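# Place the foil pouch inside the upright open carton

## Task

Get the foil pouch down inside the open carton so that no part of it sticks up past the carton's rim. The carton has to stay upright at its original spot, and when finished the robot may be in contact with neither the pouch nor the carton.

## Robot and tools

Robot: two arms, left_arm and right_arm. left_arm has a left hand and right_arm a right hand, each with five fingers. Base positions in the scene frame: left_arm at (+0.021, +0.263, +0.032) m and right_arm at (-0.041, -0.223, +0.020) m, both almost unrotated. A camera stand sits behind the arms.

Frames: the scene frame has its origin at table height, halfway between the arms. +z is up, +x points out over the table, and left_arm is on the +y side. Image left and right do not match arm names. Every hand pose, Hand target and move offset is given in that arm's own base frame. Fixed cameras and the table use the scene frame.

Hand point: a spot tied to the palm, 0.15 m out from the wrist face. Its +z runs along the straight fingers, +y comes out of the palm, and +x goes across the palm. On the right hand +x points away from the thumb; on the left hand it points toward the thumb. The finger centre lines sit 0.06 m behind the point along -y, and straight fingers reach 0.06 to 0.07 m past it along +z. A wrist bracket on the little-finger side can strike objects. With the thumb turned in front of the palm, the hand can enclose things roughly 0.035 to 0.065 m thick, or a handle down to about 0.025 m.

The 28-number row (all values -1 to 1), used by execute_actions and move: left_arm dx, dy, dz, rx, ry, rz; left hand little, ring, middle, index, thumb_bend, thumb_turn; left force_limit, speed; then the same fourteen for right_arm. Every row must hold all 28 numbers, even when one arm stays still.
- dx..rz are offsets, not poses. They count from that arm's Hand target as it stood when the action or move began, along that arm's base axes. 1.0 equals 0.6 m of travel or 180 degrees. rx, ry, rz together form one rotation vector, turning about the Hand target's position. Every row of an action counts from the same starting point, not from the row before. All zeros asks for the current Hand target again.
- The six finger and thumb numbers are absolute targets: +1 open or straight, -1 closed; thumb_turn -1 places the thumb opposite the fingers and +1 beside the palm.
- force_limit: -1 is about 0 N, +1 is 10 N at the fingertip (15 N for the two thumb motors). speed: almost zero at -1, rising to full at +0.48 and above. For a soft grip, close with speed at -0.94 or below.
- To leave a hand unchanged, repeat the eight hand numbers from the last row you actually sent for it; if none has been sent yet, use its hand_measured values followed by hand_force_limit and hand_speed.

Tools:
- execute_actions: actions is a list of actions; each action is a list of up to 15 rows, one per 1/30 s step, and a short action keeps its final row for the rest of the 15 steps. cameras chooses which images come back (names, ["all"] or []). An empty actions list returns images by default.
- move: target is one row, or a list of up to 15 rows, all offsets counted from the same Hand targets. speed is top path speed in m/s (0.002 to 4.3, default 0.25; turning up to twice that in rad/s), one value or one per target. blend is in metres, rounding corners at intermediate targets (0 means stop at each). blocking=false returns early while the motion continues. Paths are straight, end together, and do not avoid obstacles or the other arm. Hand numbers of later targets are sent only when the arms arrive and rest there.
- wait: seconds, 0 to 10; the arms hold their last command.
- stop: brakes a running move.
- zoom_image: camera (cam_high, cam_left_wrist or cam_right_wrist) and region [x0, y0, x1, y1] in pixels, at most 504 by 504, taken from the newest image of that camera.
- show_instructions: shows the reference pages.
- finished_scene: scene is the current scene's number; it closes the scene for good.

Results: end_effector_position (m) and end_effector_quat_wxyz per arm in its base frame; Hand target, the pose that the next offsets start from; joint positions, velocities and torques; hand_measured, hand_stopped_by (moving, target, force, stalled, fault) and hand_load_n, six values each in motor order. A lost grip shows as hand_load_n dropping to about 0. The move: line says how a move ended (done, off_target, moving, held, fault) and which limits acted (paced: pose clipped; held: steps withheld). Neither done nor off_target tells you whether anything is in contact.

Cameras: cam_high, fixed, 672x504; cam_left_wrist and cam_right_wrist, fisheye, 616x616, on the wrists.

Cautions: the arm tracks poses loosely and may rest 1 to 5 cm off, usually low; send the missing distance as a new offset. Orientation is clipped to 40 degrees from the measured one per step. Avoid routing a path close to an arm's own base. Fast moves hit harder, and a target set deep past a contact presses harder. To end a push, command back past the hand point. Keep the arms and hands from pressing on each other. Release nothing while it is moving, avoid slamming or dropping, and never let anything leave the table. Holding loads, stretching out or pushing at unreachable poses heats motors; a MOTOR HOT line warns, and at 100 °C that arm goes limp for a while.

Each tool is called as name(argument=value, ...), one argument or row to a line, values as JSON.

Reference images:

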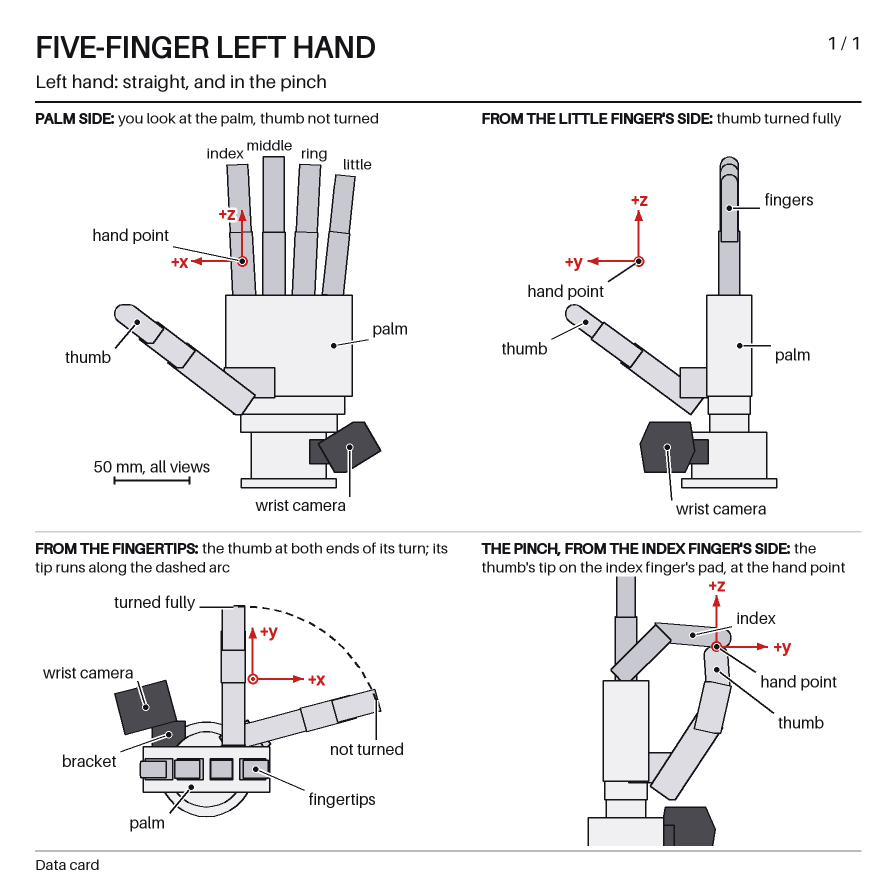

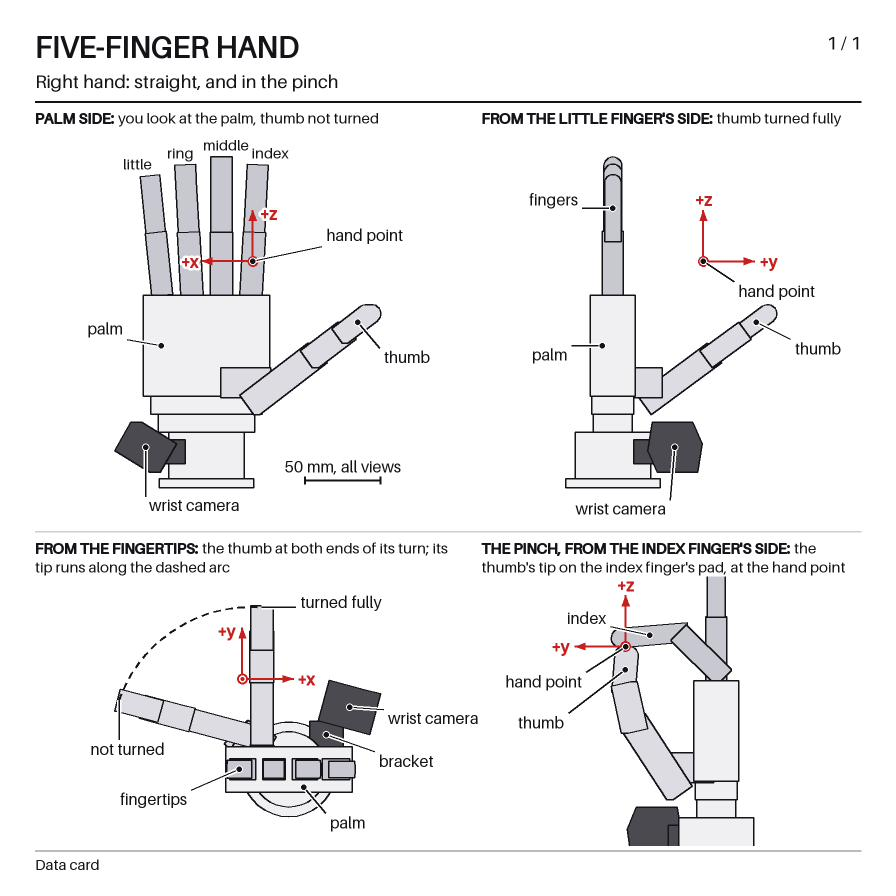

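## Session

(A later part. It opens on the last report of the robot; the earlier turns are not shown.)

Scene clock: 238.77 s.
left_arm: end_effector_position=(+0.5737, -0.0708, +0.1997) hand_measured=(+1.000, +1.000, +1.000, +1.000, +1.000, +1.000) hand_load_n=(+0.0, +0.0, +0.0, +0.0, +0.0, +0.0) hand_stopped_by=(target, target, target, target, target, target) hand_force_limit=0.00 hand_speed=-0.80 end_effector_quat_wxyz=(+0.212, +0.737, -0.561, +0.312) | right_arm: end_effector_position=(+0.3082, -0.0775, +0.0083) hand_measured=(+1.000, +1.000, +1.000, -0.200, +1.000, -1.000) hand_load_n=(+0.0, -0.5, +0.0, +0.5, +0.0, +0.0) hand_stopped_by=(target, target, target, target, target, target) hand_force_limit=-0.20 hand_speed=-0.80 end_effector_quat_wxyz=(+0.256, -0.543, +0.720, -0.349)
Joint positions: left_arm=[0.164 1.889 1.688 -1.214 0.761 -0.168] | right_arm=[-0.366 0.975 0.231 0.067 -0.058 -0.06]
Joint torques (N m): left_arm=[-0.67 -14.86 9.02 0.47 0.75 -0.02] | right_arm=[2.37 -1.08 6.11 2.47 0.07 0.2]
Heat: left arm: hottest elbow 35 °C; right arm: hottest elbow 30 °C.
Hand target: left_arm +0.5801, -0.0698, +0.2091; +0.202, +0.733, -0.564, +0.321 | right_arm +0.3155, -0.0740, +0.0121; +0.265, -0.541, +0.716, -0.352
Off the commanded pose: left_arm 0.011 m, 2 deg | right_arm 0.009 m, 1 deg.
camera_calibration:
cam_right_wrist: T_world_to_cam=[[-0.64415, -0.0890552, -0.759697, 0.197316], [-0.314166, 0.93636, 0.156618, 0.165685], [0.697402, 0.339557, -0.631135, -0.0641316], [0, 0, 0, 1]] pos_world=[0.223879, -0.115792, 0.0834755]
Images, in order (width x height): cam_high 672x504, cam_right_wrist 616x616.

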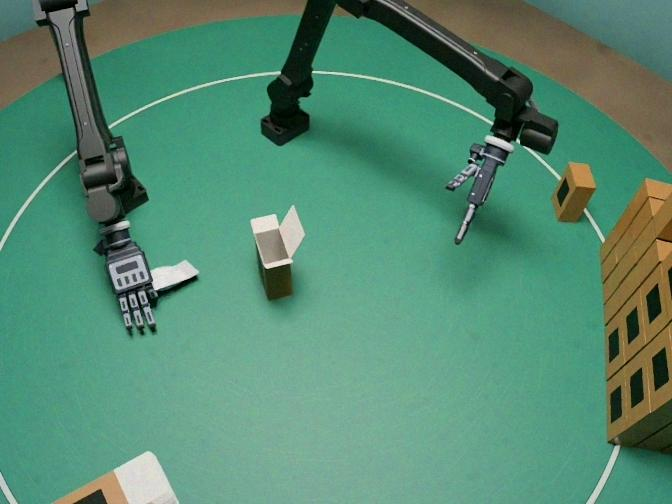

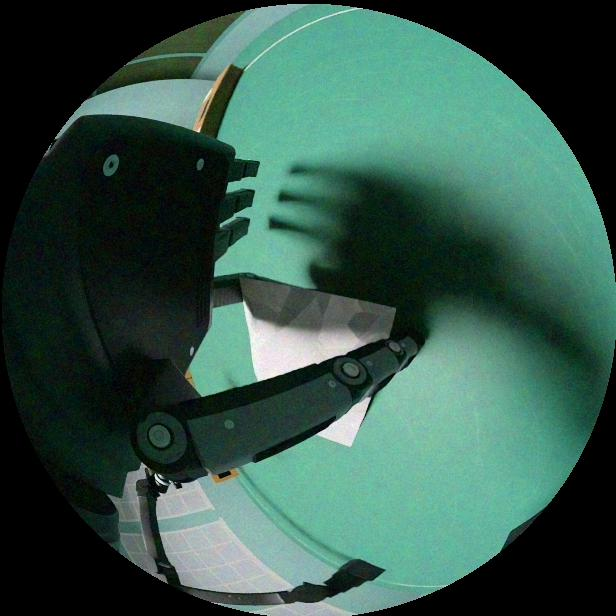

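move(
  target=[
    [0,0,0,0,0,0,1,1,1,1,1,1,0,-0.8,0,0,0.0,0,0,0,1,1,1,0.6,1,-1,-0.2,-0.6],
    [0,0,0,0,0,0,1,1,1,1,1,1,0,-0.8,0,0,0.042,0,0,0,1,1,1,0.6,1,-1,-0.2,-0.6],
    [0,0,0,0,0,0,1,1,1,1,1,1,0,-0.8,0.012,0.034,0.042,0,0,0,1,1,1,0.6,1,-1,-0.2,-0.6],
    [0,0,0,0,0,0,1,1,1,1,1,1,0,-0.8,0.012,0.034,0.0,0,0,0,1,1,1,0.6,1,-1,-0.2,-0.6],
  ],
  speed=0.06,
  cameras=["cam_right_wrist","cam_high"],
)

Scene clock: 302.77 s.
left_arm: end_effector_position=(+0.5737, -0.0708, +0.1997) hand_measured=(+1.000, +1.000, +1.000, +1.000, +1.000, +1.000) hand_load_n=(+0.0, +0.0, +0.0, -0.5, +0.0, +0.0) hand_stopped_by=(target, target, target, target, target, target) hand_force_limit=0.00 hand_speed=-0.80 end_effector_quat_wxyz=(+0.212, +0.737, -0.561, +0.312) | right_arm: end_effector_position=(+0.3146, -0.0574, +0.0077) hand_measured=(+1.000, +1.000, +1.000, +0.600, +1.000, -1.000) hand_load_n=(+0.0, +0.0, +0.0, +0.0, +0.0, +0.0) hand_stopped_by=(target, target, target, target, target, target) hand_force_limit=-0.20 hand_speed=-0.60 end_effector_quat_wxyz=(+0.255, -0.544, +0.719, -0.349)
Joint positions: left_arm=[0.164 1.889 1.688 -1.214 0.761 -0.168] | right_arm=[-0.262 0.978 0.231 0.069 0.023 0.003]
Joint torques (N m): left_arm=[-0.73 -14.8 9.02 0.47 0.75 -0.02] | right_arm=[2.43 -1.08 6.2 2.5 0.13 0.21]
Heat: left arm: hottest elbow 35 °C; right arm: hottest elbow 31 °C.
Hand target: left_arm +0.5801, -0.0698, +0.2091; +0.202, +0.733, -0.564, +0.321 | right_arm +0.3226, -0.0535, +0.0120; +0.265, -0.541, +0.716, -0.352
Off the commanded pose: left_arm 0.011 m, 2 deg | right_arm 0.010 m, 1 deg.
move: off_target (left_arm)
camera_calibration:
cam_right_wrist: T_world_to_cam=[[-0.64597, -0.091173, -0.757899, 0.203127], [-0.314985, 0.936214, 0.155843, 0.149241], [0.695347, 0.339397, -0.633484, -0.0751541], [0, 0, 0, 1]] pos_world=[0.230481, -0.095695, 0.0830822]
Images, in order (width x height): cam_high 672x504, cam_right_wrist 616x616.

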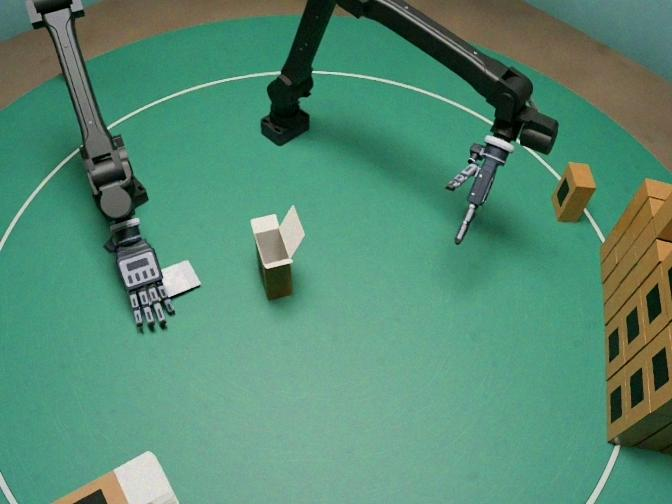

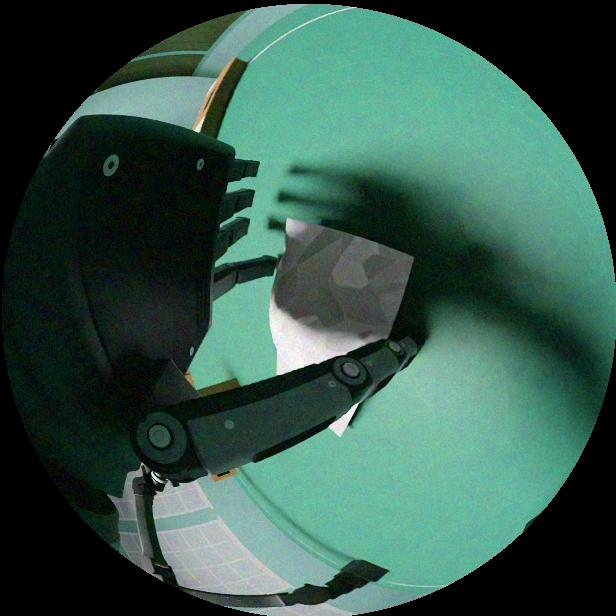

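execute_actions(
  actions=[
    [[0,0,0,0,0,0,1,1,1,1,1,1,0,-0.8,0,0,0,0,0,0,1,1,1,-0.3,1,-1,-0.2,-0.8]],
  ],
  cameras=["cam_right_wrist"],
)

zoom_image(
  camera="cam_right_wrist",
  region=[180, 180, 480, 480],
)

Scene clock: 306.13 s.
left_arm: end_effector_position=(+0.5737, -0.0708, +0.1997) hand_measured=(+1.000, +1.000, +1.000, +1.000, +1.000, +1.000) hand_load_n=(+0.0, +0.0, +0.0, +0.0, +0.0, +0.0) hand_stopped_by=(target, target, target, target, target, target) hand_force_limit=0.00 hand_speed=-0.80 end_effector_quat_wxyz=(+0.212, +0.737, -0.561, +0.312) | right_arm: end_effector_position=(+0.3152, -0.0576, +0.0077) hand_measured=(+1.000, +1.000, +1.000, -0.300, +1.000, -1.000) hand_load_n=(+0.0, +0.0, +0.0, +1.0, +0.0, +0.0) hand_stopped_by=(target, target, target, target, target, target) hand_force_limit=-0.20 hand_speed=-0.80 end_effector_quat_wxyz=(+0.256, -0.543, +0.720, -0.349)
Joint positions: left_arm=[0.164 1.889 1.688 -1.214 0.761 -0.168] | right_arm=[-0.262 0.98 0.231 0.072 0.024 0.004]
Joint torques (N m): left_arm=[-0.73 -14.8 9.02 0.46 0.75 -0.02] | right_arm=[2.43 -1.14 6.19 2.37 0.12 0.2]
Heat: left arm: hottest elbow 35 °C; right arm: hottest elbow 31 °C.
Hand target: left_arm +0.5801, -0.0698, +0.2091; +0.202, +0.733, -0.564, +0.321 | right_arm +0.3227, -0.0535, +0.0121; +0.265, -0.541, +0.716, -0.352
Off the commanded pose: left_arm 0.011 m, 2 deg | right_arm 0.010 m, 1 deg.
camera_calibration:
cam_right_wrist: T_world_to_cam=[[-0.644815, -0.0903428, -0.758981, 0.203199], [-0.314322, 0.936483, 0.155571, 0.14937], [0.696717, 0.338879, -0.632255, -0.0759324], [0, 0, 0, 1]] pos_world=[0.23088, -0.0957928, 0.0829783]
Images, in order (width x height): cam_right_wrist 616x616.

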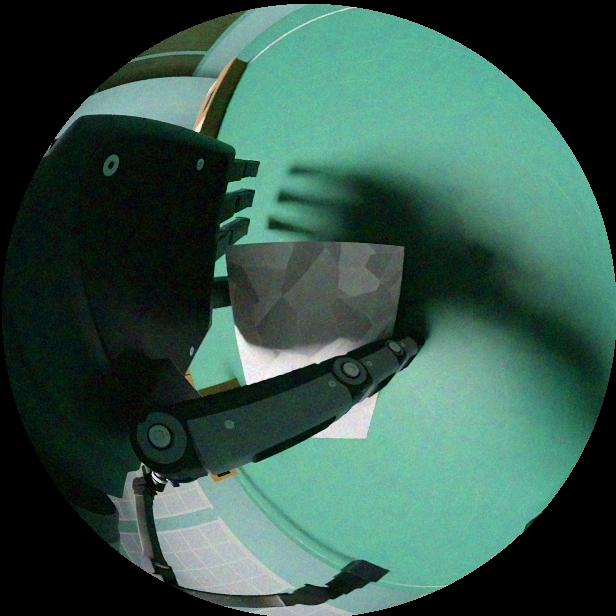

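Scaled by 1.680 from the camera's 616x616 image, which has a finer 880x880 frame.

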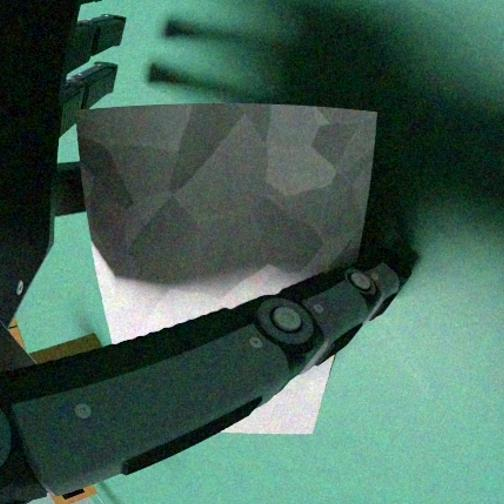

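execute_actions(
  actions=[
    [[0,0,0,0,0,0,1,1,1,1,1,1,0,-0.8,0,0,0,0,0,0,1,1,1,-0.3,0.5,-1,-0.7,-0.8]],
  ],
  cameras=["cam_right_wrist"],
)

zoom_image(
  camera="cam_right_wrist",
  region=[180, 180, 480, 480],
)

Scene clock: 308.97 s.
left_arm: end_effector_position=(+0.5737, -0.0708, +0.1997) hand_measured=(+1.000, +1.000, +1.000, +1.000, +1.000, +1.000) hand_load_n=(+0.0, +0.0, +0.0, +0.0, +0.0, +0.0) hand_stopped_by=(target, target, target, target, target, target) hand_force_limit=0.00 hand_speed=-0.80 end_effector_quat_wxyz=(+0.212, +0.737, -0.561, +0.312) | right_arm: end_effector_position=(+0.3151, -0.0576, +0.0075) hand_measured=(+1.000, +1.000, +1.000, -0.300, +0.746, -1.000) hand_load_n=(+0.0, +0.0, +0.0, +2.0, +2.0, -0.5) hand_stopped_by=(target, target, target, target, force, target) hand_force_limit=-0.70 hand_speed=-0.80 end_effector_quat_wxyz=(+0.255, -0.543, +0.720, -0.349)
Joint positions: left_arm=[0.164 1.889 1.688 -1.214 0.761 -0.168] | right_arm=[-0.262 0.981 0.231 0.072 0.024 0.004]
Joint torques (N m): left_arm=[-0.67 -14.8 9.03 0.47 0.75 -0.02] | right_arm=[2.37 -1.2 6.2 2.39 0.12 0.2]
Heat: left arm: hottest elbow 35 °C; right arm: hottest elbow 31 °C.
Hand target: left_arm +0.5801, -0.0698, +0.2091; +0.202, +0.733, -0.564, +0.321 | right_arm +0.3227, -0.0535, +0.0121; +0.265, -0.541, +0.716, -0.352
Off the commanded pose: left_arm 0.011 m, 2 deg | right_arm 0.010 m, 1 deg.
camera_calibration:
cam_right_wrist: T_world_to_cam=[[-0.645364, -0.0902181, -0.758529, 0.203086], [-0.314185, 0.936469, 0.15593, 0.149307], [0.696271, 0.33895, -0.632708, -0.0758408], [0, 0, 0, 1]] pos_world=[0.23078, -0.0957928, 0.0827799]
Images, in order (width x height): cam_right_wrist 616x616.

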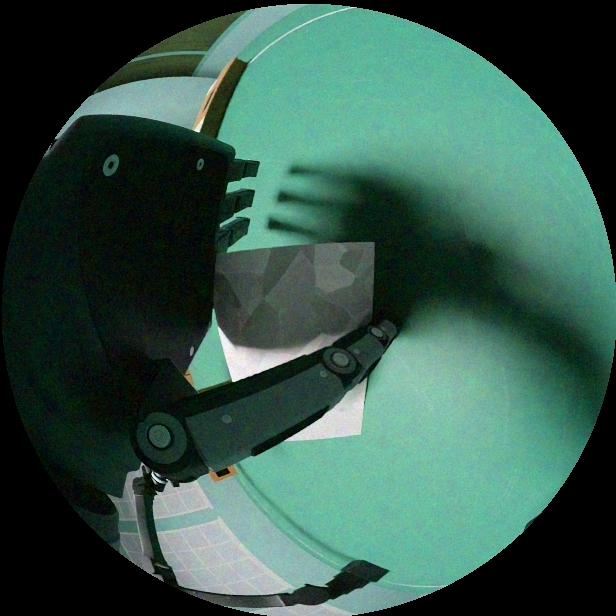

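Scaled by 1.680 from the camera's 616x616 image, which has a finer 880x880 frame.

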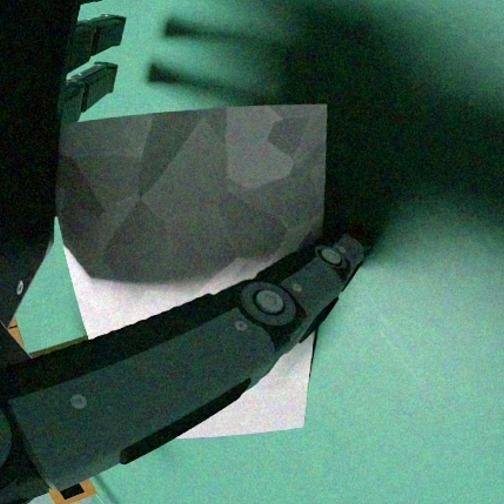

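move(
  target=[
    [0,0,0,0,0,0,1,1,1,1,1,1,0,-0.8,0,0,0.0,0,0,0,1,1,1,-0.3,1,-1,-0.7,-0.7],
    [0,0,0,0,0,0,1,1,1,1,1,1,0,-0.8,0,0,0.03,0,0,0,1,1,1,-0.3,1,-1,-0.7,-0.7],
  ],
  speed=0.06,
  cameras=["cam_right_wrist"],
)

zoom_image(
  camera="cam_right_wrist",
  region=[180, 180, 480, 480],
)

Scene clock: 314.27 s.
left_arm: end_effector_position=(+0.5737, -0.0708, +0.1997) hand_measured=(+1.000, +1.000, +1.000, +1.000, +1.000, +1.000) hand_load_n=(+0.0, +0.0, +0.0, +0.0, +0.0, +0.0) hand_stopped_by=(target, target, target, target, target, target) hand_force_limit=0.00 hand_speed=-0.80 end_effector_quat_wxyz=(+0.212, +0.737, -0.561, +0.312) | right_arm: end_effector_position=(+0.3054, -0.0550, +0.0109) hand_measured=(+1.000, +1.000, +1.000, -0.300, +1.000, -1.000) hand_load_n=(-0.5, +0.0, +0.0, +0.5, +0.0, +0.0) hand_stopped_by=(target, target, target, target, target, target) hand_force_limit=-0.70 hand_speed=-0.70 end_effector_quat_wxyz=(+0.249, -0.546, +0.723, -0.341)
Joint positions: left_arm=[0.164 1.889 1.688 -1.214 0.761 -0.168] | right_arm=[-0.262 0.923 0.231 -0.006 0.024 0.004]
Joint torques (N m): left_arm=[-0.73 -14.8 9.03 0.46 0.75 -0.02] | right_arm=[2.37 -1.9 8.46 1.47 0.11 0.2]
Heat: left arm: hottest elbow 35 °C; right arm: hottest elbow 31 °C.
Hand target: left_arm +0.5801, -0.0698, +0.2091; +0.202, +0.733, -0.564, +0.321 | right_arm +0.3226, -0.0535, +0.0301; +0.265, -0.541, +0.716, -0.352
Off the commanded pose: left_arm 0.011 m, 2 deg | right_arm 0.026 m, 2 deg.
move: off_target (left_arm, right_arm)
camera_calibration:
cam_right_wrist: T_world_to_cam=[[-0.660558, -0.08617, -0.745813, 0.204458], [-0.310944, 0.935587, 0.167303, 0.142132], [0.683357, 0.34242, -0.644804, -0.0635607], [0, 0, 0, 1]] pos_world=[0.222686, -0.0935945, 0.0877241]
Images, in order (width x height): cam_right_wrist 616x616.

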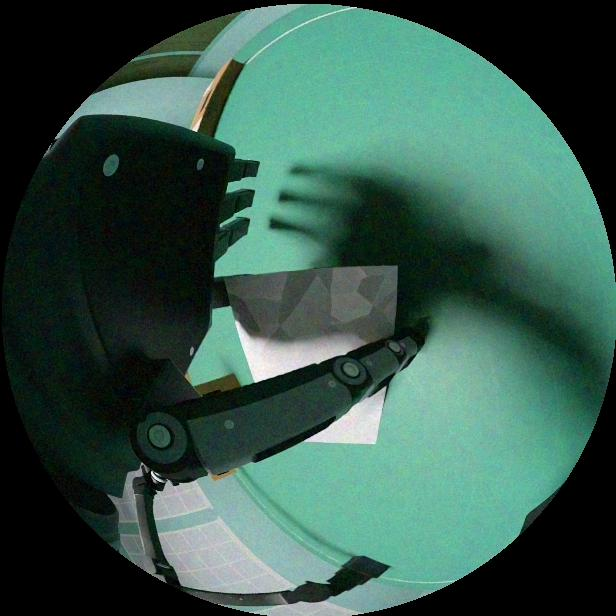

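Scaled by 1.680 from the camera's 616x616 image, which has a finer 880x880 frame.

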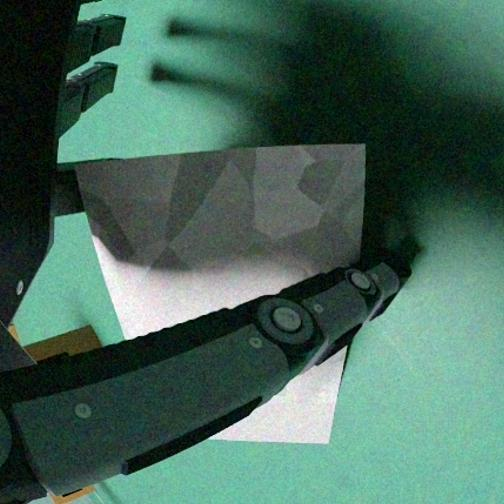

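move(
  target=[0,0,0,0,0,0,1,1,1,1,1,1,0,-0.8,0,0,0.025,0,0,0,1,1,1,-0.3,1,-1,-0.7,-0.7],
  speed=0.06,
  cameras=["cam_right_wrist","cam_high"],
)

zoom_image(
  camera="cam_right_wrist",
  region=[180, 180, 480, 480],
)

Scene clock: 319.60 s.
left_arm: end_effector_position=(+0.5737, -0.0708, +0.1997) hand_measured=(+1.000, +1.000, +1.000, +1.000, +1.000, +1.000) hand_load_n=(+0.5, +0.0, +0.0, +0.0, +0.0, +0.0) hand_stopped_by=(target, target, target, target, target, target) hand_force_limit=0.00 hand_speed=-0.80 end_effector_quat_wxyz=(+0.212, +0.737, -0.561, +0.312) | right_arm: end_effector_position=(+0.3007, -0.0537, +0.0198) hand_measured=(+1.000, +1.000, +1.000, -0.300, +1.000, -1.000) hand_load_n=(+0.0, +0.0, +0.0, +0.0, +0.0, +0.0) hand_stopped_by=(target, target, target, target, target, target) hand_force_limit=-0.70 hand_speed=-0.70 end_effector_quat_wxyz=(+0.247, -0.547, +0.725, -0.338)
Joint positions: left_arm=[0.164 1.889 1.688 -1.214 0.761 -0.168] | right_arm=[-0.262 0.868 0.245 -0.084 0.024 0.004]
Joint torques (N m): left_arm=[-0.67 -14.8 9.03 0.47 0.75 -0.02] | right_arm=[2.43 -1.49 9.65 1.22 0.09 0.2]
Heat: left arm: hottest elbow 35 °C; right arm: hottest elbow 31 °C.
Hand target: left_arm +0.5801, -0.0698, +0.2091; +0.202, +0.733, -0.564, +0.321 | right_arm +0.3225, -0.0535, +0.0450; +0.265, -0.541, +0.716, -0.352
Off the commanded pose: left_arm 0.011 m, 2 deg | right_arm 0.033 m, 3 deg.
move: off_target (left_arm, right_arm)
camera_calibration:
cam_right_wrist: T_world_to_cam=[[-0.667674, -0.0842981, -0.739665, 0.21021], [-0.309337, 0.935148, 0.172652, 0.137432], [0.677142, 0.344081, -0.650451, -0.0529053], [0, 0, 0, 1]] pos_world=[0.218689, -0.0925954, 0.097345]
Images, in order (width x height): cam_high 672x504, cam_right_wrist 616x616.

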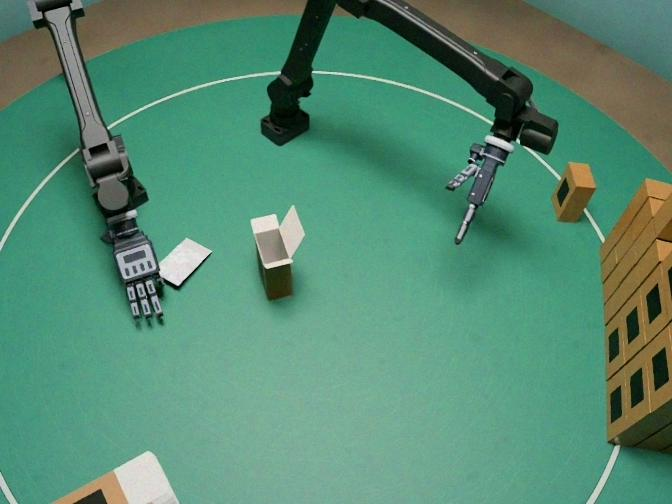

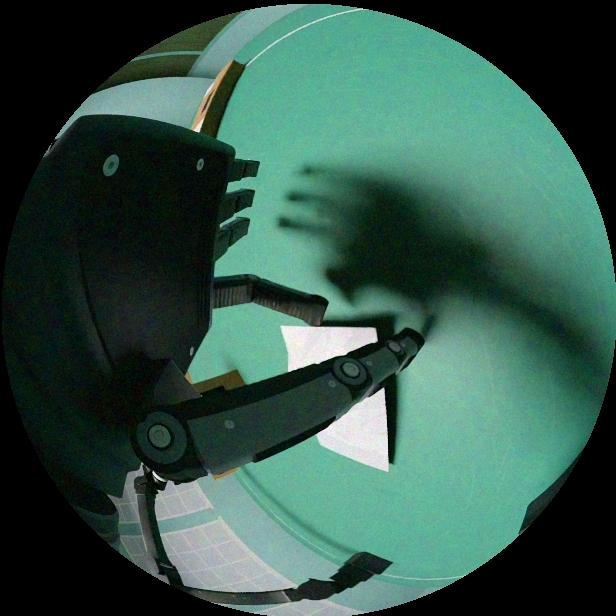

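Scaled by 1.680 from the camera's 616x616 image, which has a finer 880x880 frame.

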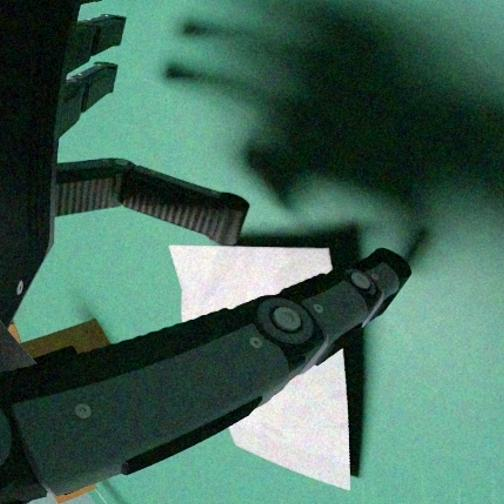

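zoom_image(
  camera="cam_high",
  region=[110, 200, 310, 320],
)

Scaled by 2.520 from the camera's 672x504 image, which has a finer 960x720 frame.

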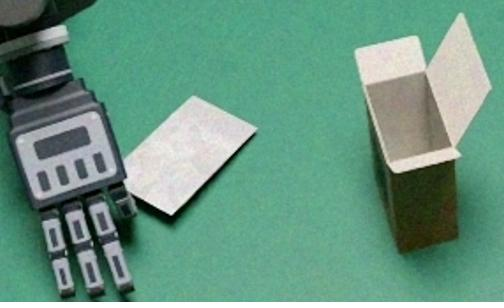

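move(
  target=[
    [0,0,0,0,0,0,1,1,1,1,1,1,0,-0.8,0,0,0.05,0,0,0,1,1,1,1,1,-1,-0.7,-0.6],
    [0,0,0,0,0,0,1,1,1,1,1,1,0,-0.8,-0.10,0.06,0.08,0,0,0.12,1,1,1,1,1,-1,-0.7,-0.6],
    [0,0,0,0,0,0,1,1,1,1,1,1,0,-0.8,-0.113,0.1125,0.06,0,0,0.12,1,1,1,1,1,-1,-0.7,-0.6],
  ],
  speed=0.12,
  cameras=["cam_right_wrist","cam_high"],
)

Scene clock: 358.87 s.
left_arm: end_effector_position=(+0.5737, -0.0708, +0.1997) hand_measured=(+1.000, +1.000, +1.000, +1.000, +1.000, +1.000) hand_load_n=(+0.0, +0.0, +0.0, -0.5, +0.0, +0.0) hand_stopped_by=(target, target, target, target, target, target) hand_force_limit=0.00 hand_speed=-0.80 end_effector_quat_wxyz=(+0.212, +0.737, -0.561, +0.312) | right_arm: end_effector_position=(+0.2533, +0.0094, +0.0759) hand_measured=(+1.000, +1.000, +1.000, +1.000, +1.000, -1.000) hand_load_n=(+0.0, +0.0, +0.0, +0.0, +0.0, +0.0) hand_stopped_by=(target, target, target, target, target, target) hand_force_limit=-0.70 hand_speed=-0.60 end_effector_quat_wxyz=(-0.320, +0.667, -0.604, +0.297)
Joint positions: left_arm=[0.164 1.889 1.688 -1.214 0.761 -0.168] | right_arm=[-0.21 0.454 0.278 -0.512 -0.233 -0.199]
Joint torques (N m): left_arm=[-0.73 -14.8 9.02 0.46 0.75 -0.02] | right_arm=[2.37 1.38 8.01 1.43 -0.01 0.23]
Heat: left arm: hottest elbow 35 °C; right arm: hottest elbow 32 °C.
Hand target: left_arm +0.5801, -0.0698, +0.2091; +0.202, +0.733, -0.564, +0.321 | right_arm +0.2547, +0.0139, +0.0809; -0.326, +0.665, -0.602, +0.296
Off the commanded pose: left_arm 0.011 m, 2 deg | right_arm 0.007 m, 1 deg.
move: off_target (left_arm)
camera_calibration:
cam_right_wrist: T_world_to_cam=[[-0.558988, -0.319294, -0.765234, 0.201995], [-0.63891, 0.754103, 0.152061, 0.140754], [0.528513, 0.573916, -0.625535, 0.027473], [0, 0, 0, 1]] pos_world=[0.188322, -0.0574145, 0.150356]
Images, in order (width x height): cam_high 672x504, cam_right_wrist 616x616.

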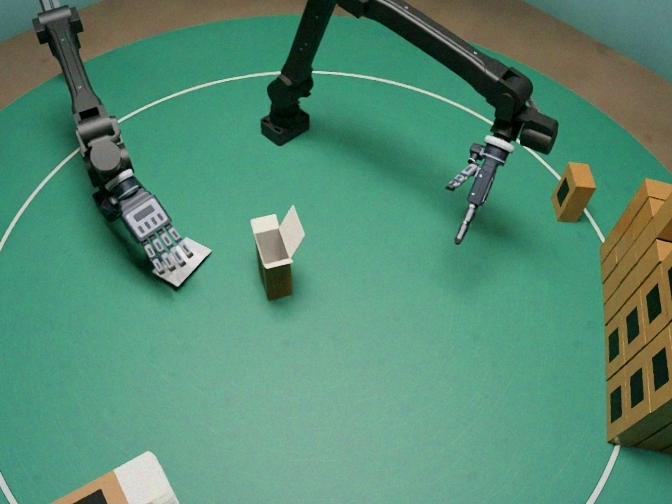

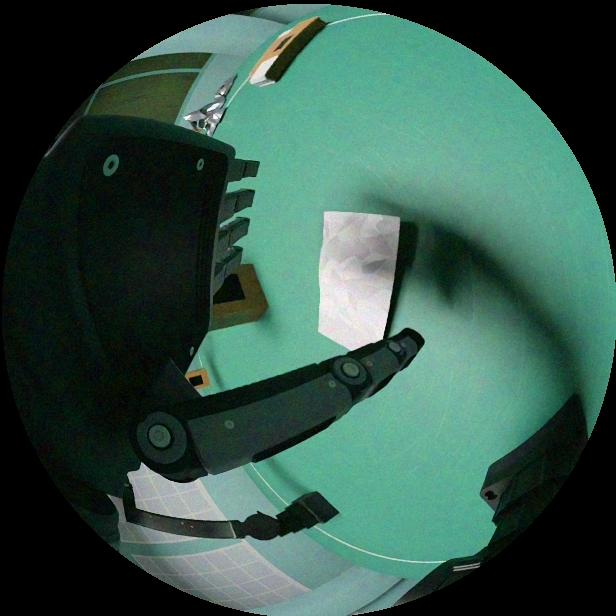

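move(
  target=[0,0,0,0,0,0,1,1,1,1,1,1,0,-0.8,-0.011,0.0685,-0.043,0,0,0.072,0.6,0.6,0.6,0.6,1,-1,-0.7,-0.6],
  speed=0.1,
  cameras=["cam_right_wrist","cam_high"],
)

zoom_image(
  camera="cam_high",
  region=[90, 170, 290, 310],
)

Scene clock: 365.67 s.
left_arm: end_effector_position=(+0.5737, -0.0708, +0.1997) hand_measured=(+1.000, +1.000, +1.000, +1.000, +1.000, +1.000) hand_load_n=(+0.0, +0.0, +0.5, +0.0, +0.0, -0.5) hand_stopped_by=(target, target, target, target, target, target) hand_force_limit=0.00 hand_speed=-0.80 end_effector_quat_wxyz=(+0.212, +0.737, -0.561, +0.312) | right_arm: end_effector_position=(+0.2435, +0.0520, +0.0513) hand_measured=(+0.600, +0.600, +0.600, +0.600, +1.000, -1.000) hand_load_n=(+0.0, +0.0, +0.0, +0.0, +0.0, +0.0) hand_stopped_by=(target, target, target, target, target, target) hand_force_limit=-0.70 hand_speed=-0.60 end_effector_quat_wxyz=(-0.353, +0.722, -0.539, +0.252)
Joint positions: left_arm=[0.164 1.889 1.688 -1.214 0.761 -0.168] | right_arm=[-0.091 0.495 0.223 -0.442 -0.31 -0.237]
Joint torques (N m): left_arm=[-0.67 -14.86 9.02 0.46 0.76 -0.02] | right_arm=[2.43 2.43 7.76 2.36 -0.24 -0.14]
Heat: left arm: hottest elbow 35 °C; right arm: hottest elbow 33 °C.
Hand target: left_arm +0.5801, -0.0698, +0.2091; +0.202, +0.733, -0.564, +0.321 | right_arm +0.2482, +0.0550, +0.0552; -0.358, +0.729, -0.523, +0.258
Off the commanded pose: left_arm 0.011 m, 2 deg | right_arm 0.007 m, 2 deg.
move: off_target (left_arm)
camera_calibration:
cam_right_wrist: T_world_to_cam=[[-0.494544, -0.408025, -0.767425, 0.180292], [-0.775081, 0.606572, 0.176975, 0.145706], [0.393288, 0.682339, -0.616229, 0.0197458], [0, 0, 0, 1]] pos_world=[0.194331, -0.0282908, 0.124742]
Images, in order (width x height): cam_high 672x504, cam_right_wrist 616x616.

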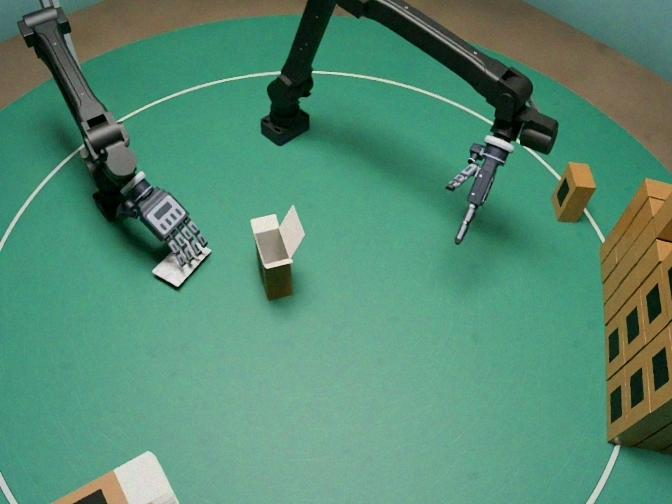

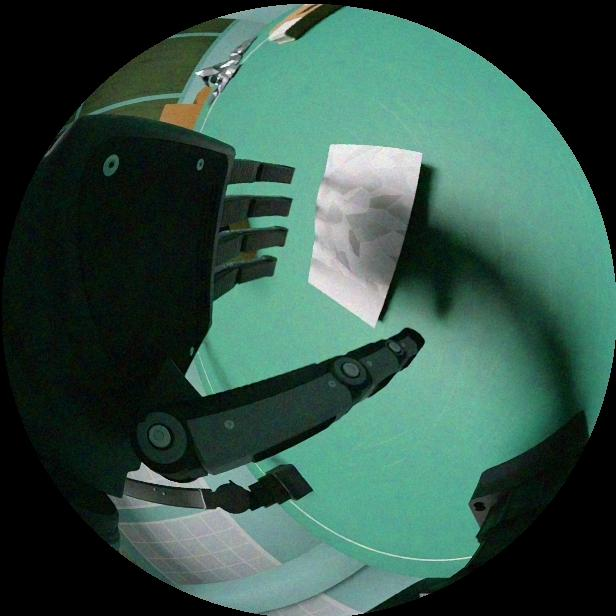

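Scaled by 2.520 from the camera's 672x504 image, which has a finer 960x720 frame.

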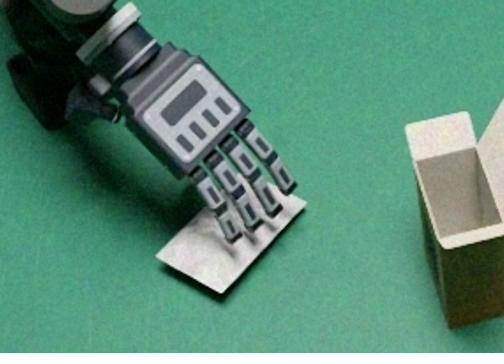

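move(
  target=[0,0,0,0,0,0,1,1,1,1,1,1,0,-0.8,0.012,-0.0133,-0.0485,0,0,0.025,0.6,0.6,0.6,0.6,1,-1,-0.7,-0.6],
  speed=0.08,
  cameras=["cam_right_wrist"],
)

Scene clock: 377.30 s.
left_arm: end_effector_position=(+0.5737, -0.0708, +0.1997) hand_measured=(+1.000, +1.000, +1.000, +1.000, +1.000, +1.000) hand_load_n=(+0.0, +0.0, +0.0, +0.0, +0.0, +0.0) hand_stopped_by=(target, target, target, target, target, target) hand_force_limit=0.00 hand_speed=-0.80 end_effector_quat_wxyz=(+0.212, +0.737, -0.561, +0.312) | right_arm: end_effector_position=(+0.2487, +0.0524, +0.0229) hand_measured=(+0.600, +0.600, +0.600, +0.600, +1.000, -1.000) hand_load_n=(+0.0, +0.0, +0.0, +0.0, +0.0, +0.0) hand_stopped_by=(target, target, target, target, target, target) hand_force_limit=-0.70 hand_speed=-0.60 end_effector_quat_wxyz=(-0.367, +0.751, -0.498, +0.231)
Joint positions: left_arm=[0.164 1.889 1.688 -1.214 0.761 -0.168] | right_arm=[-0.148 0.67 0.187 -0.276 -0.436 -0.357]
Joint torques (N m): left_arm=[-0.67 -14.8 9.02 0.47 0.75 -0.02] | right_arm=[-0.03 1.38 7.13 2.26 -0.35 -0.14]
Heat: left arm: hottest elbow 35 °C; right arm: hottest elbow 32 °C.
Hand target: left_arm +0.5801, -0.0698, +0.2091; +0.202, +0.733, -0.564, +0.321 | right_arm +0.2554, +0.0470, +0.0261; -0.368, +0.749, -0.494, +0.243
Off the commanded pose: left_arm 0.011 m, 2 deg | right_arm 0.009 m, 1 deg.
move: off_target (left_arm)
camera_calibration:
cam_right_wrist: T_world_to_cam=[[-0.446956, -0.458994, -0.767825, 0.152071], [-0.837229, 0.516959, 0.178326, 0.174683], [0.315083, 0.72255, -0.615341, 0.0171078], [0, 0, 0, 1]] pos_world=[0.208828, -0.0328653, 0.0961405]
Images, in order (width x height): cam_right_wrist 616x616.

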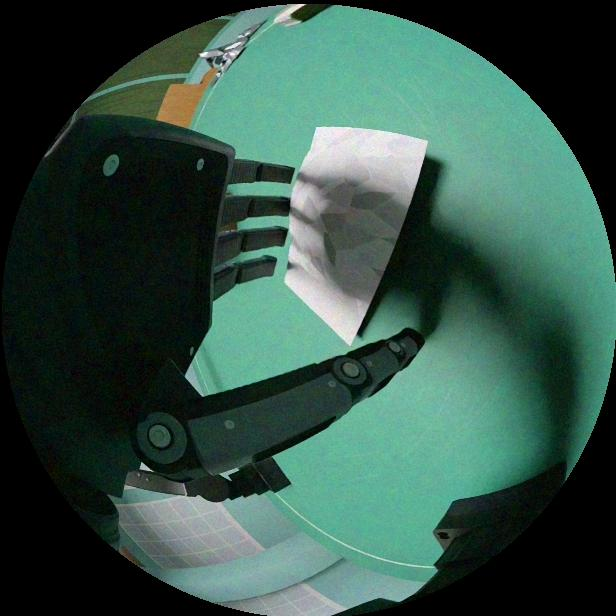

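move(
  target=[
    [0,0,0,0,0,0,1,1,1,1,1,1,0,-0.8,0.0115,-0.026,0.01,0,0,0.0,0.6,0.6,0.6,0.6,1,-1,-0.7,-0.6],
    [0,0,0,0,0,0,1,1,1,1,1,1,0,-0.8,0.0115,-0.026,-0.0235,0,0,0.0,0.6,0.6,0.6,0.6,1,-1,-0.7,-0.6],
  ],
  speed=0.08,
  cameras=["cam_right_wrist","cam_high"],
)

Scene clock: 390.30 s.
left_arm: end_effector_position=(+0.5737, -0.0708, +0.1997) hand_measured=(+1.000, +1.000, +1.000, +1.000, +1.000, +1.000) hand_load_n=(+0.0, +0.0, +0.0, +0.0, +0.0, -0.5) hand_stopped_by=(target, target, target, target, target, target) hand_force_limit=0.00 hand_speed=-0.80 end_effector_quat_wxyz=(+0.212, +0.737, -0.561, +0.312) | right_arm: end_effector_position=(+0.2566, +0.0365, +0.0099) hand_measured=(+0.600, +0.600, +0.600, +0.600, +1.000, -1.000) hand_load_n=(+0.0, +0.0, +0.0, +0.0, +0.0, +0.0) hand_stopped_by=(target, target, target, target, target, target) hand_force_limit=-0.70 hand_speed=-0.60 end_effector_quat_wxyz=(-0.368, +0.750, -0.498, +0.233)
Joint positions: left_arm=[0.164 1.889 1.688 -1.214 0.761 -0.168] | right_arm=[-0.235 0.788 0.183 -0.181 -0.498 -0.424]
Joint torques (N m): left_arm=[-0.73 -14.86 9.03 0.47 0.75 -0.02] | right_arm=[0.26 0.73 6.56 2.28 -0.34 -0.12]
Heat: left arm: hottest elbow 35 °C; right arm: hottest elbow 33 °C.
Hand target: left_arm +0.5801, -0.0698, +0.2091; +0.202, +0.733, -0.564, +0.321 | right_arm +0.2624, +0.0315, +0.0121; -0.368, +0.749, -0.494, +0.243
Off the commanded pose: left_arm 0.011 m, 2 deg | right_arm 0.008 m, 1 deg.
move: off_target (left_arm)
camera_calibration:
cam_right_wrist: T_world_to_cam=[[-0.444997, -0.45838, -0.769328, 0.137838], [-0.837377, 0.517513, 0.176015, 0.191851], [0.317455, 0.722543, -0.614128, 0.0175231], [0, 0, 0, 1]] pos_world=[0.216426, -0.0487643, 0.0830354]
Images, in order (width x height): cam_high 672x504, cam_right_wrist 616x616.

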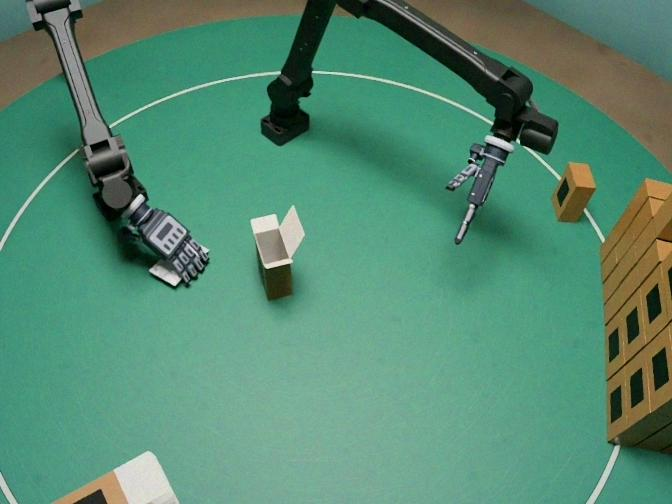

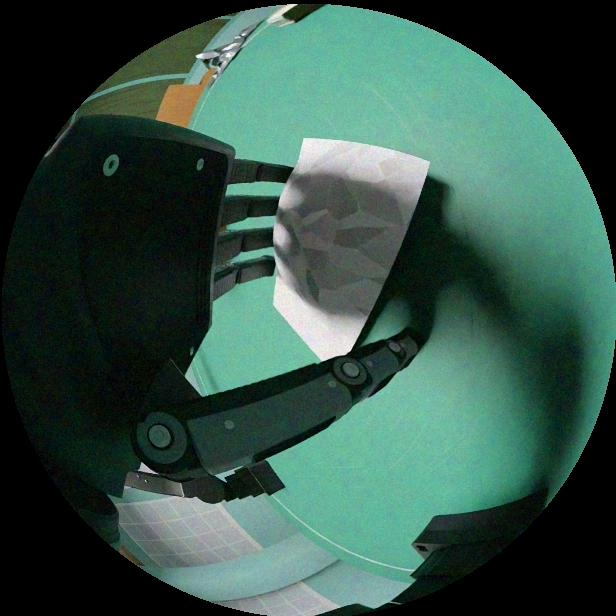

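execute_actions(
  actions=[
    [[0,0,0,0,0,0,1,1,1,1,1,1,0,-0.8,0,0,0,0,0,0,0.2,0.2,0.2,0.2,1,-1,-0.7,-0.8]],
  ],
  cameras=["cam_right_wrist"],
)

Scene clock: 394.70 s.
left_arm: end_effector_position=(+0.5737, -0.0708, +0.1997) hand_measured=(+1.000, +1.000, +1.000, +1.000, +1.000, +1.000) hand_load_n=(+0.0, +0.0, +0.0, +0.0, +0.0, +0.0) hand_stopped_by=(target, target, target, target, target, target) hand_force_limit=0.00 hand_speed=-0.80 end_effector_quat_wxyz=(+0.212, +0.737, -0.561, +0.312) | right_arm: end_effector_position=(+0.2593, +0.0364, +0.0117) hand_measured=(+0.200, +0.200, +0.200, +0.214, +1.000, -1.000) hand_load_n=(+0.5, +0.5, +1.5, +0.5, +0.5, +1.0) hand_stopped_by=(target, target, target, force, target, target) hand_force_limit=-0.70 hand_speed=-0.80 end_effector_quat_wxyz=(-0.371, +0.749, -0.495, +0.237)
Joint positions: left_arm=[0.164 1.889 1.688 -1.214 0.761 -0.168] | right_arm=[-0.235 0.789 0.183 -0.167 -0.501 -0.424]
Joint torques (N m): left_arm=[-0.67 -14.8 9.03 0.47 0.75 -0.02] | right_arm=[0.26 0.79 6.56 1.76 -0.19 -0.11]
Heat: left arm: hottest elbow 35 °C; right arm: hottest elbow 33 °C.
Hand target: left_arm +0.5801, -0.0698, +0.2091; +0.202, +0.733, -0.564, +0.321 | right_arm +0.2624, +0.0314, +0.0121; -0.368, +0.749, -0.494, +0.244
Off the commanded pose: left_arm 0.011 m, 2 deg | right_arm 0.006 m, 1 deg.
camera_calibration:
cam_right_wrist: T_world_to_cam=[[-0.433707, -0.459984, -0.774799, 0.137584], [-0.84091, 0.515516, 0.164661, 0.194986], [0.32368, 0.722951, -0.610388, 0.0160946], [0, 0, 0, 1]] pos_world=[0.218428, -0.0488678, 0.0843173]
Images, in order (width x height): cam_right_wrist 616x616.

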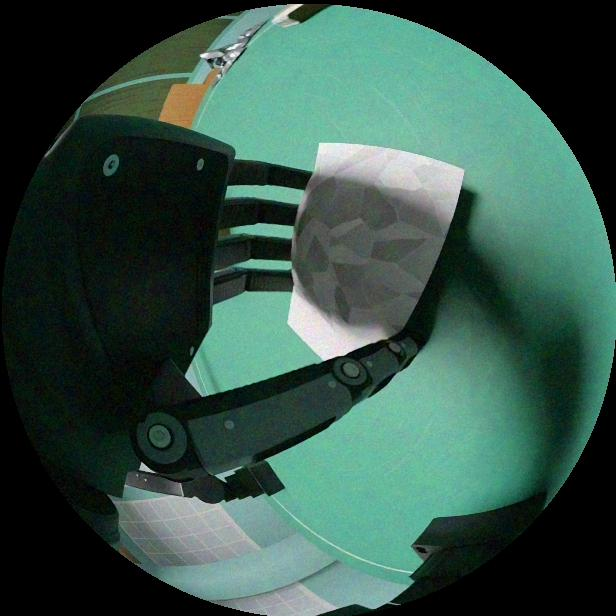

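execute_actions(
  actions=[
    [[0,0,0,0,0,0,1,1,1,1,1,1,0,-0.8,0,0,0,0,0,0,0.0,0.0,0.0,0.0,1,-1,-0.4,-0.8]],
  ],
  cameras=["cam_right_wrist"],
)

Scene clock: 396.60 s.
left_arm: end_effector_position=(+0.5737, -0.0708, +0.1997) hand_measured=(+1.000, +1.000, +1.000, +1.000, +1.000, +1.000) hand_load_n=(+0.0, +0.0, +0.0, +0.0, +0.0, +0.0) hand_stopped_by=(target, target, target, target, target, target) hand_force_limit=0.00 hand_speed=-0.80 end_effector_quat_wxyz=(+0.212, +0.737, -0.561, +0.312) | right_arm: end_effector_position=(+0.2589, +0.0364, +0.0108) hand_measured=(+0.000, +0.000, +0.000, +0.000, +1.000, -1.000) hand_load_n=(+0.0, +0.0, +0.0, +0.0, +0.0, +0.0) hand_stopped_by=(target, target, target, target, target, target) hand_force_limit=-0.40 hand_speed=-0.80 end_effector_quat_wxyz=(-0.370, +0.750, -0.495, +0.236)
Joint positions: left_arm=[0.164 1.889 1.688 -1.214 0.761 -0.168] | right_arm=[-0.235 0.791 0.183 -0.167 -0.5 -0.424]
Joint torques (N m): left_arm=[-0.73 -14.86 9.02 0.46 0.75 -0.02] | right_arm=[0.32 0.62 6.56 1.78 -0.21 -0.11]
Heat: left arm: hottest elbow 35 °C; right arm: hottest elbow 33 °C.
Hand target: left_arm +0.5801, -0.0698, +0.2091; +0.202, +0.733, -0.564, +0.321 | right_arm +0.2624, +0.0314, +0.0121; -0.368, +0.749, -0.494, +0.244
Off the commanded pose: left_arm 0.011 m, 2 deg | right_arm 0.006 m, 1 deg.
camera_calibration:
cam_right_wrist: T_world_to_cam=[[-0.436401, -0.459606, -0.773509, 0.137413], [-0.840077, 0.516006, 0.167355, 0.194465], [0.322218, 0.722841, -0.61129, 0.0161556], [0, 0, 0, 1]] pos_world=[0.218127, -0.0488669, 0.0836216]
Images, in order (width x height): cam_right_wrist 616x616.

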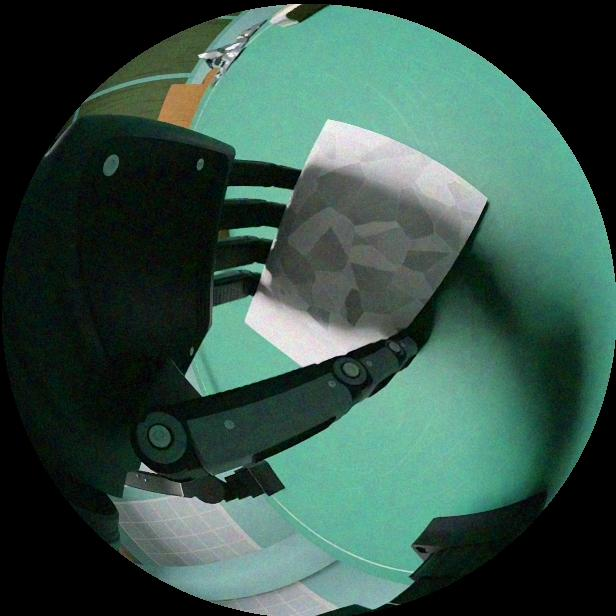

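execute_actions(
  actions=[
    [[0,0,0,0,0,0,1,1,1,1,1,1,0,-0.8,0,0,0,0,0,0,-0.3,-0.3,-0.3,-0.3,1,-1,-0.4,-0.8]],
  ],
  cameras=["cam_right_wrist","cam_high"],
)

zoom_image(
  camera="cam_high",
  region=[110, 180, 310, 310],
)

Scene clock: 399.43 s.
left_arm: end_effector_position=(+0.5737, -0.0708, +0.1997) hand_measured=(+1.000, +1.000, +1.000, +1.000, +1.000, +1.000) hand_load_n=(+0.0, +0.0, +0.0, +0.5, +0.0, +0.0) hand_stopped_by=(target, target, target, target, target, target) hand_force_limit=0.00 hand_speed=-0.80 end_effector_quat_wxyz=(+0.212, +0.737, -0.561, +0.312) | right_arm: end_effector_position=(+0.2588, +0.0364, +0.0108) hand_measured=(-0.300, -0.300, -0.300, -0.300, +1.000, -1.000) hand_load_n=(+0.0, +0.0, +0.0, +0.0, +0.0, +0.0) hand_stopped_by=(target, target, target, target, target, target) hand_force_limit=-0.40 hand_speed=-0.80 end_effector_quat_wxyz=(-0.370, +0.750, -0.496, +0.236)
Joint positions: left_arm=[0.164 1.889 1.688 -1.214 0.761 -0.168] | right_arm=[-0.235 0.792 0.183 -0.167 -0.5 -0.424]
Joint torques (N m): left_arm=[-0.67 -14.86 9.01 0.47 0.75 -0.02] | right_arm=[0.26 0.62 6.56 1.77 -0.21 -0.11]
Heat: left arm: hottest elbow 35 °C; right arm: hottest elbow 33 °C.
Hand target: left_arm +0.5801, -0.0698, +0.2091; +0.202, +0.733, -0.564, +0.321 | right_arm +0.2624, +0.0314, +0.0121; -0.368, +0.749, -0.494, +0.244
Off the commanded pose: left_arm 0.011 m, 2 deg | right_arm 0.006 m, 1 deg.
camera_calibration:
cam_right_wrist: T_world_to_cam=[[-0.436671, -0.459477, -0.773433, 0.137472], [-0.840013, 0.515991, 0.167723, 0.194419], [0.32202, 0.722934, -0.611285, 0.0162031], [0, 0, 0, 1]] pos_world=[0.218127, -0.048867, 0.0836218]
Images, in order (width x height): cam_high 672x504, cam_right_wrist 616x616.

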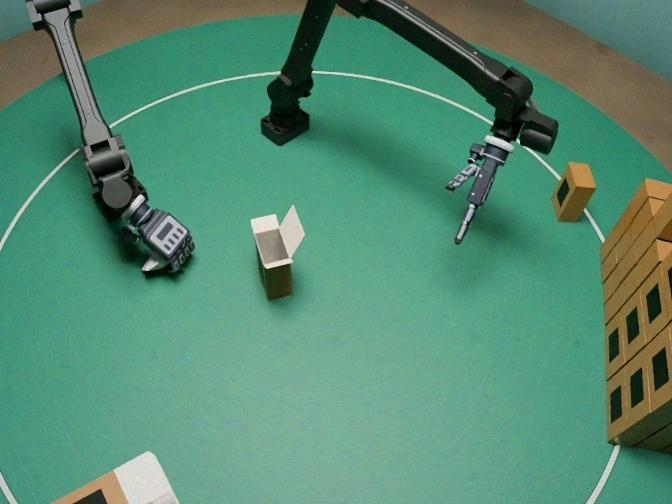

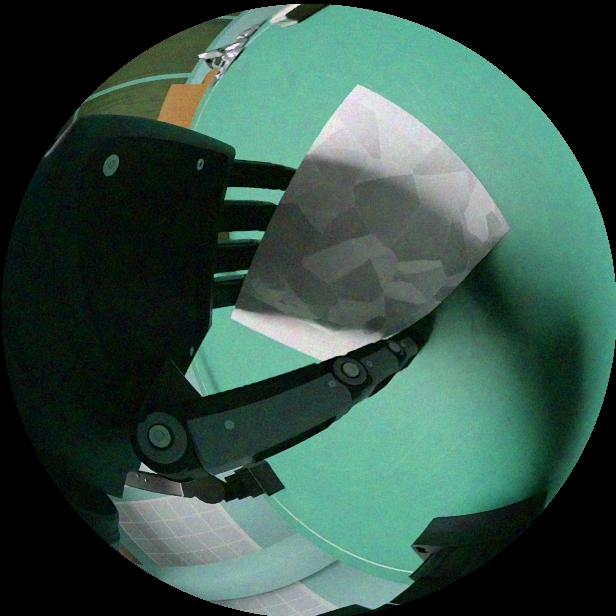

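Scaled by 2.520 from the camera's 672x504 image, which has a finer 960x720 frame.

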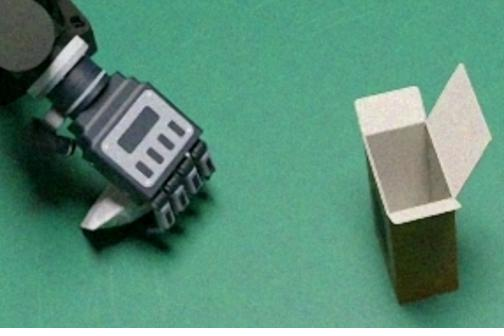

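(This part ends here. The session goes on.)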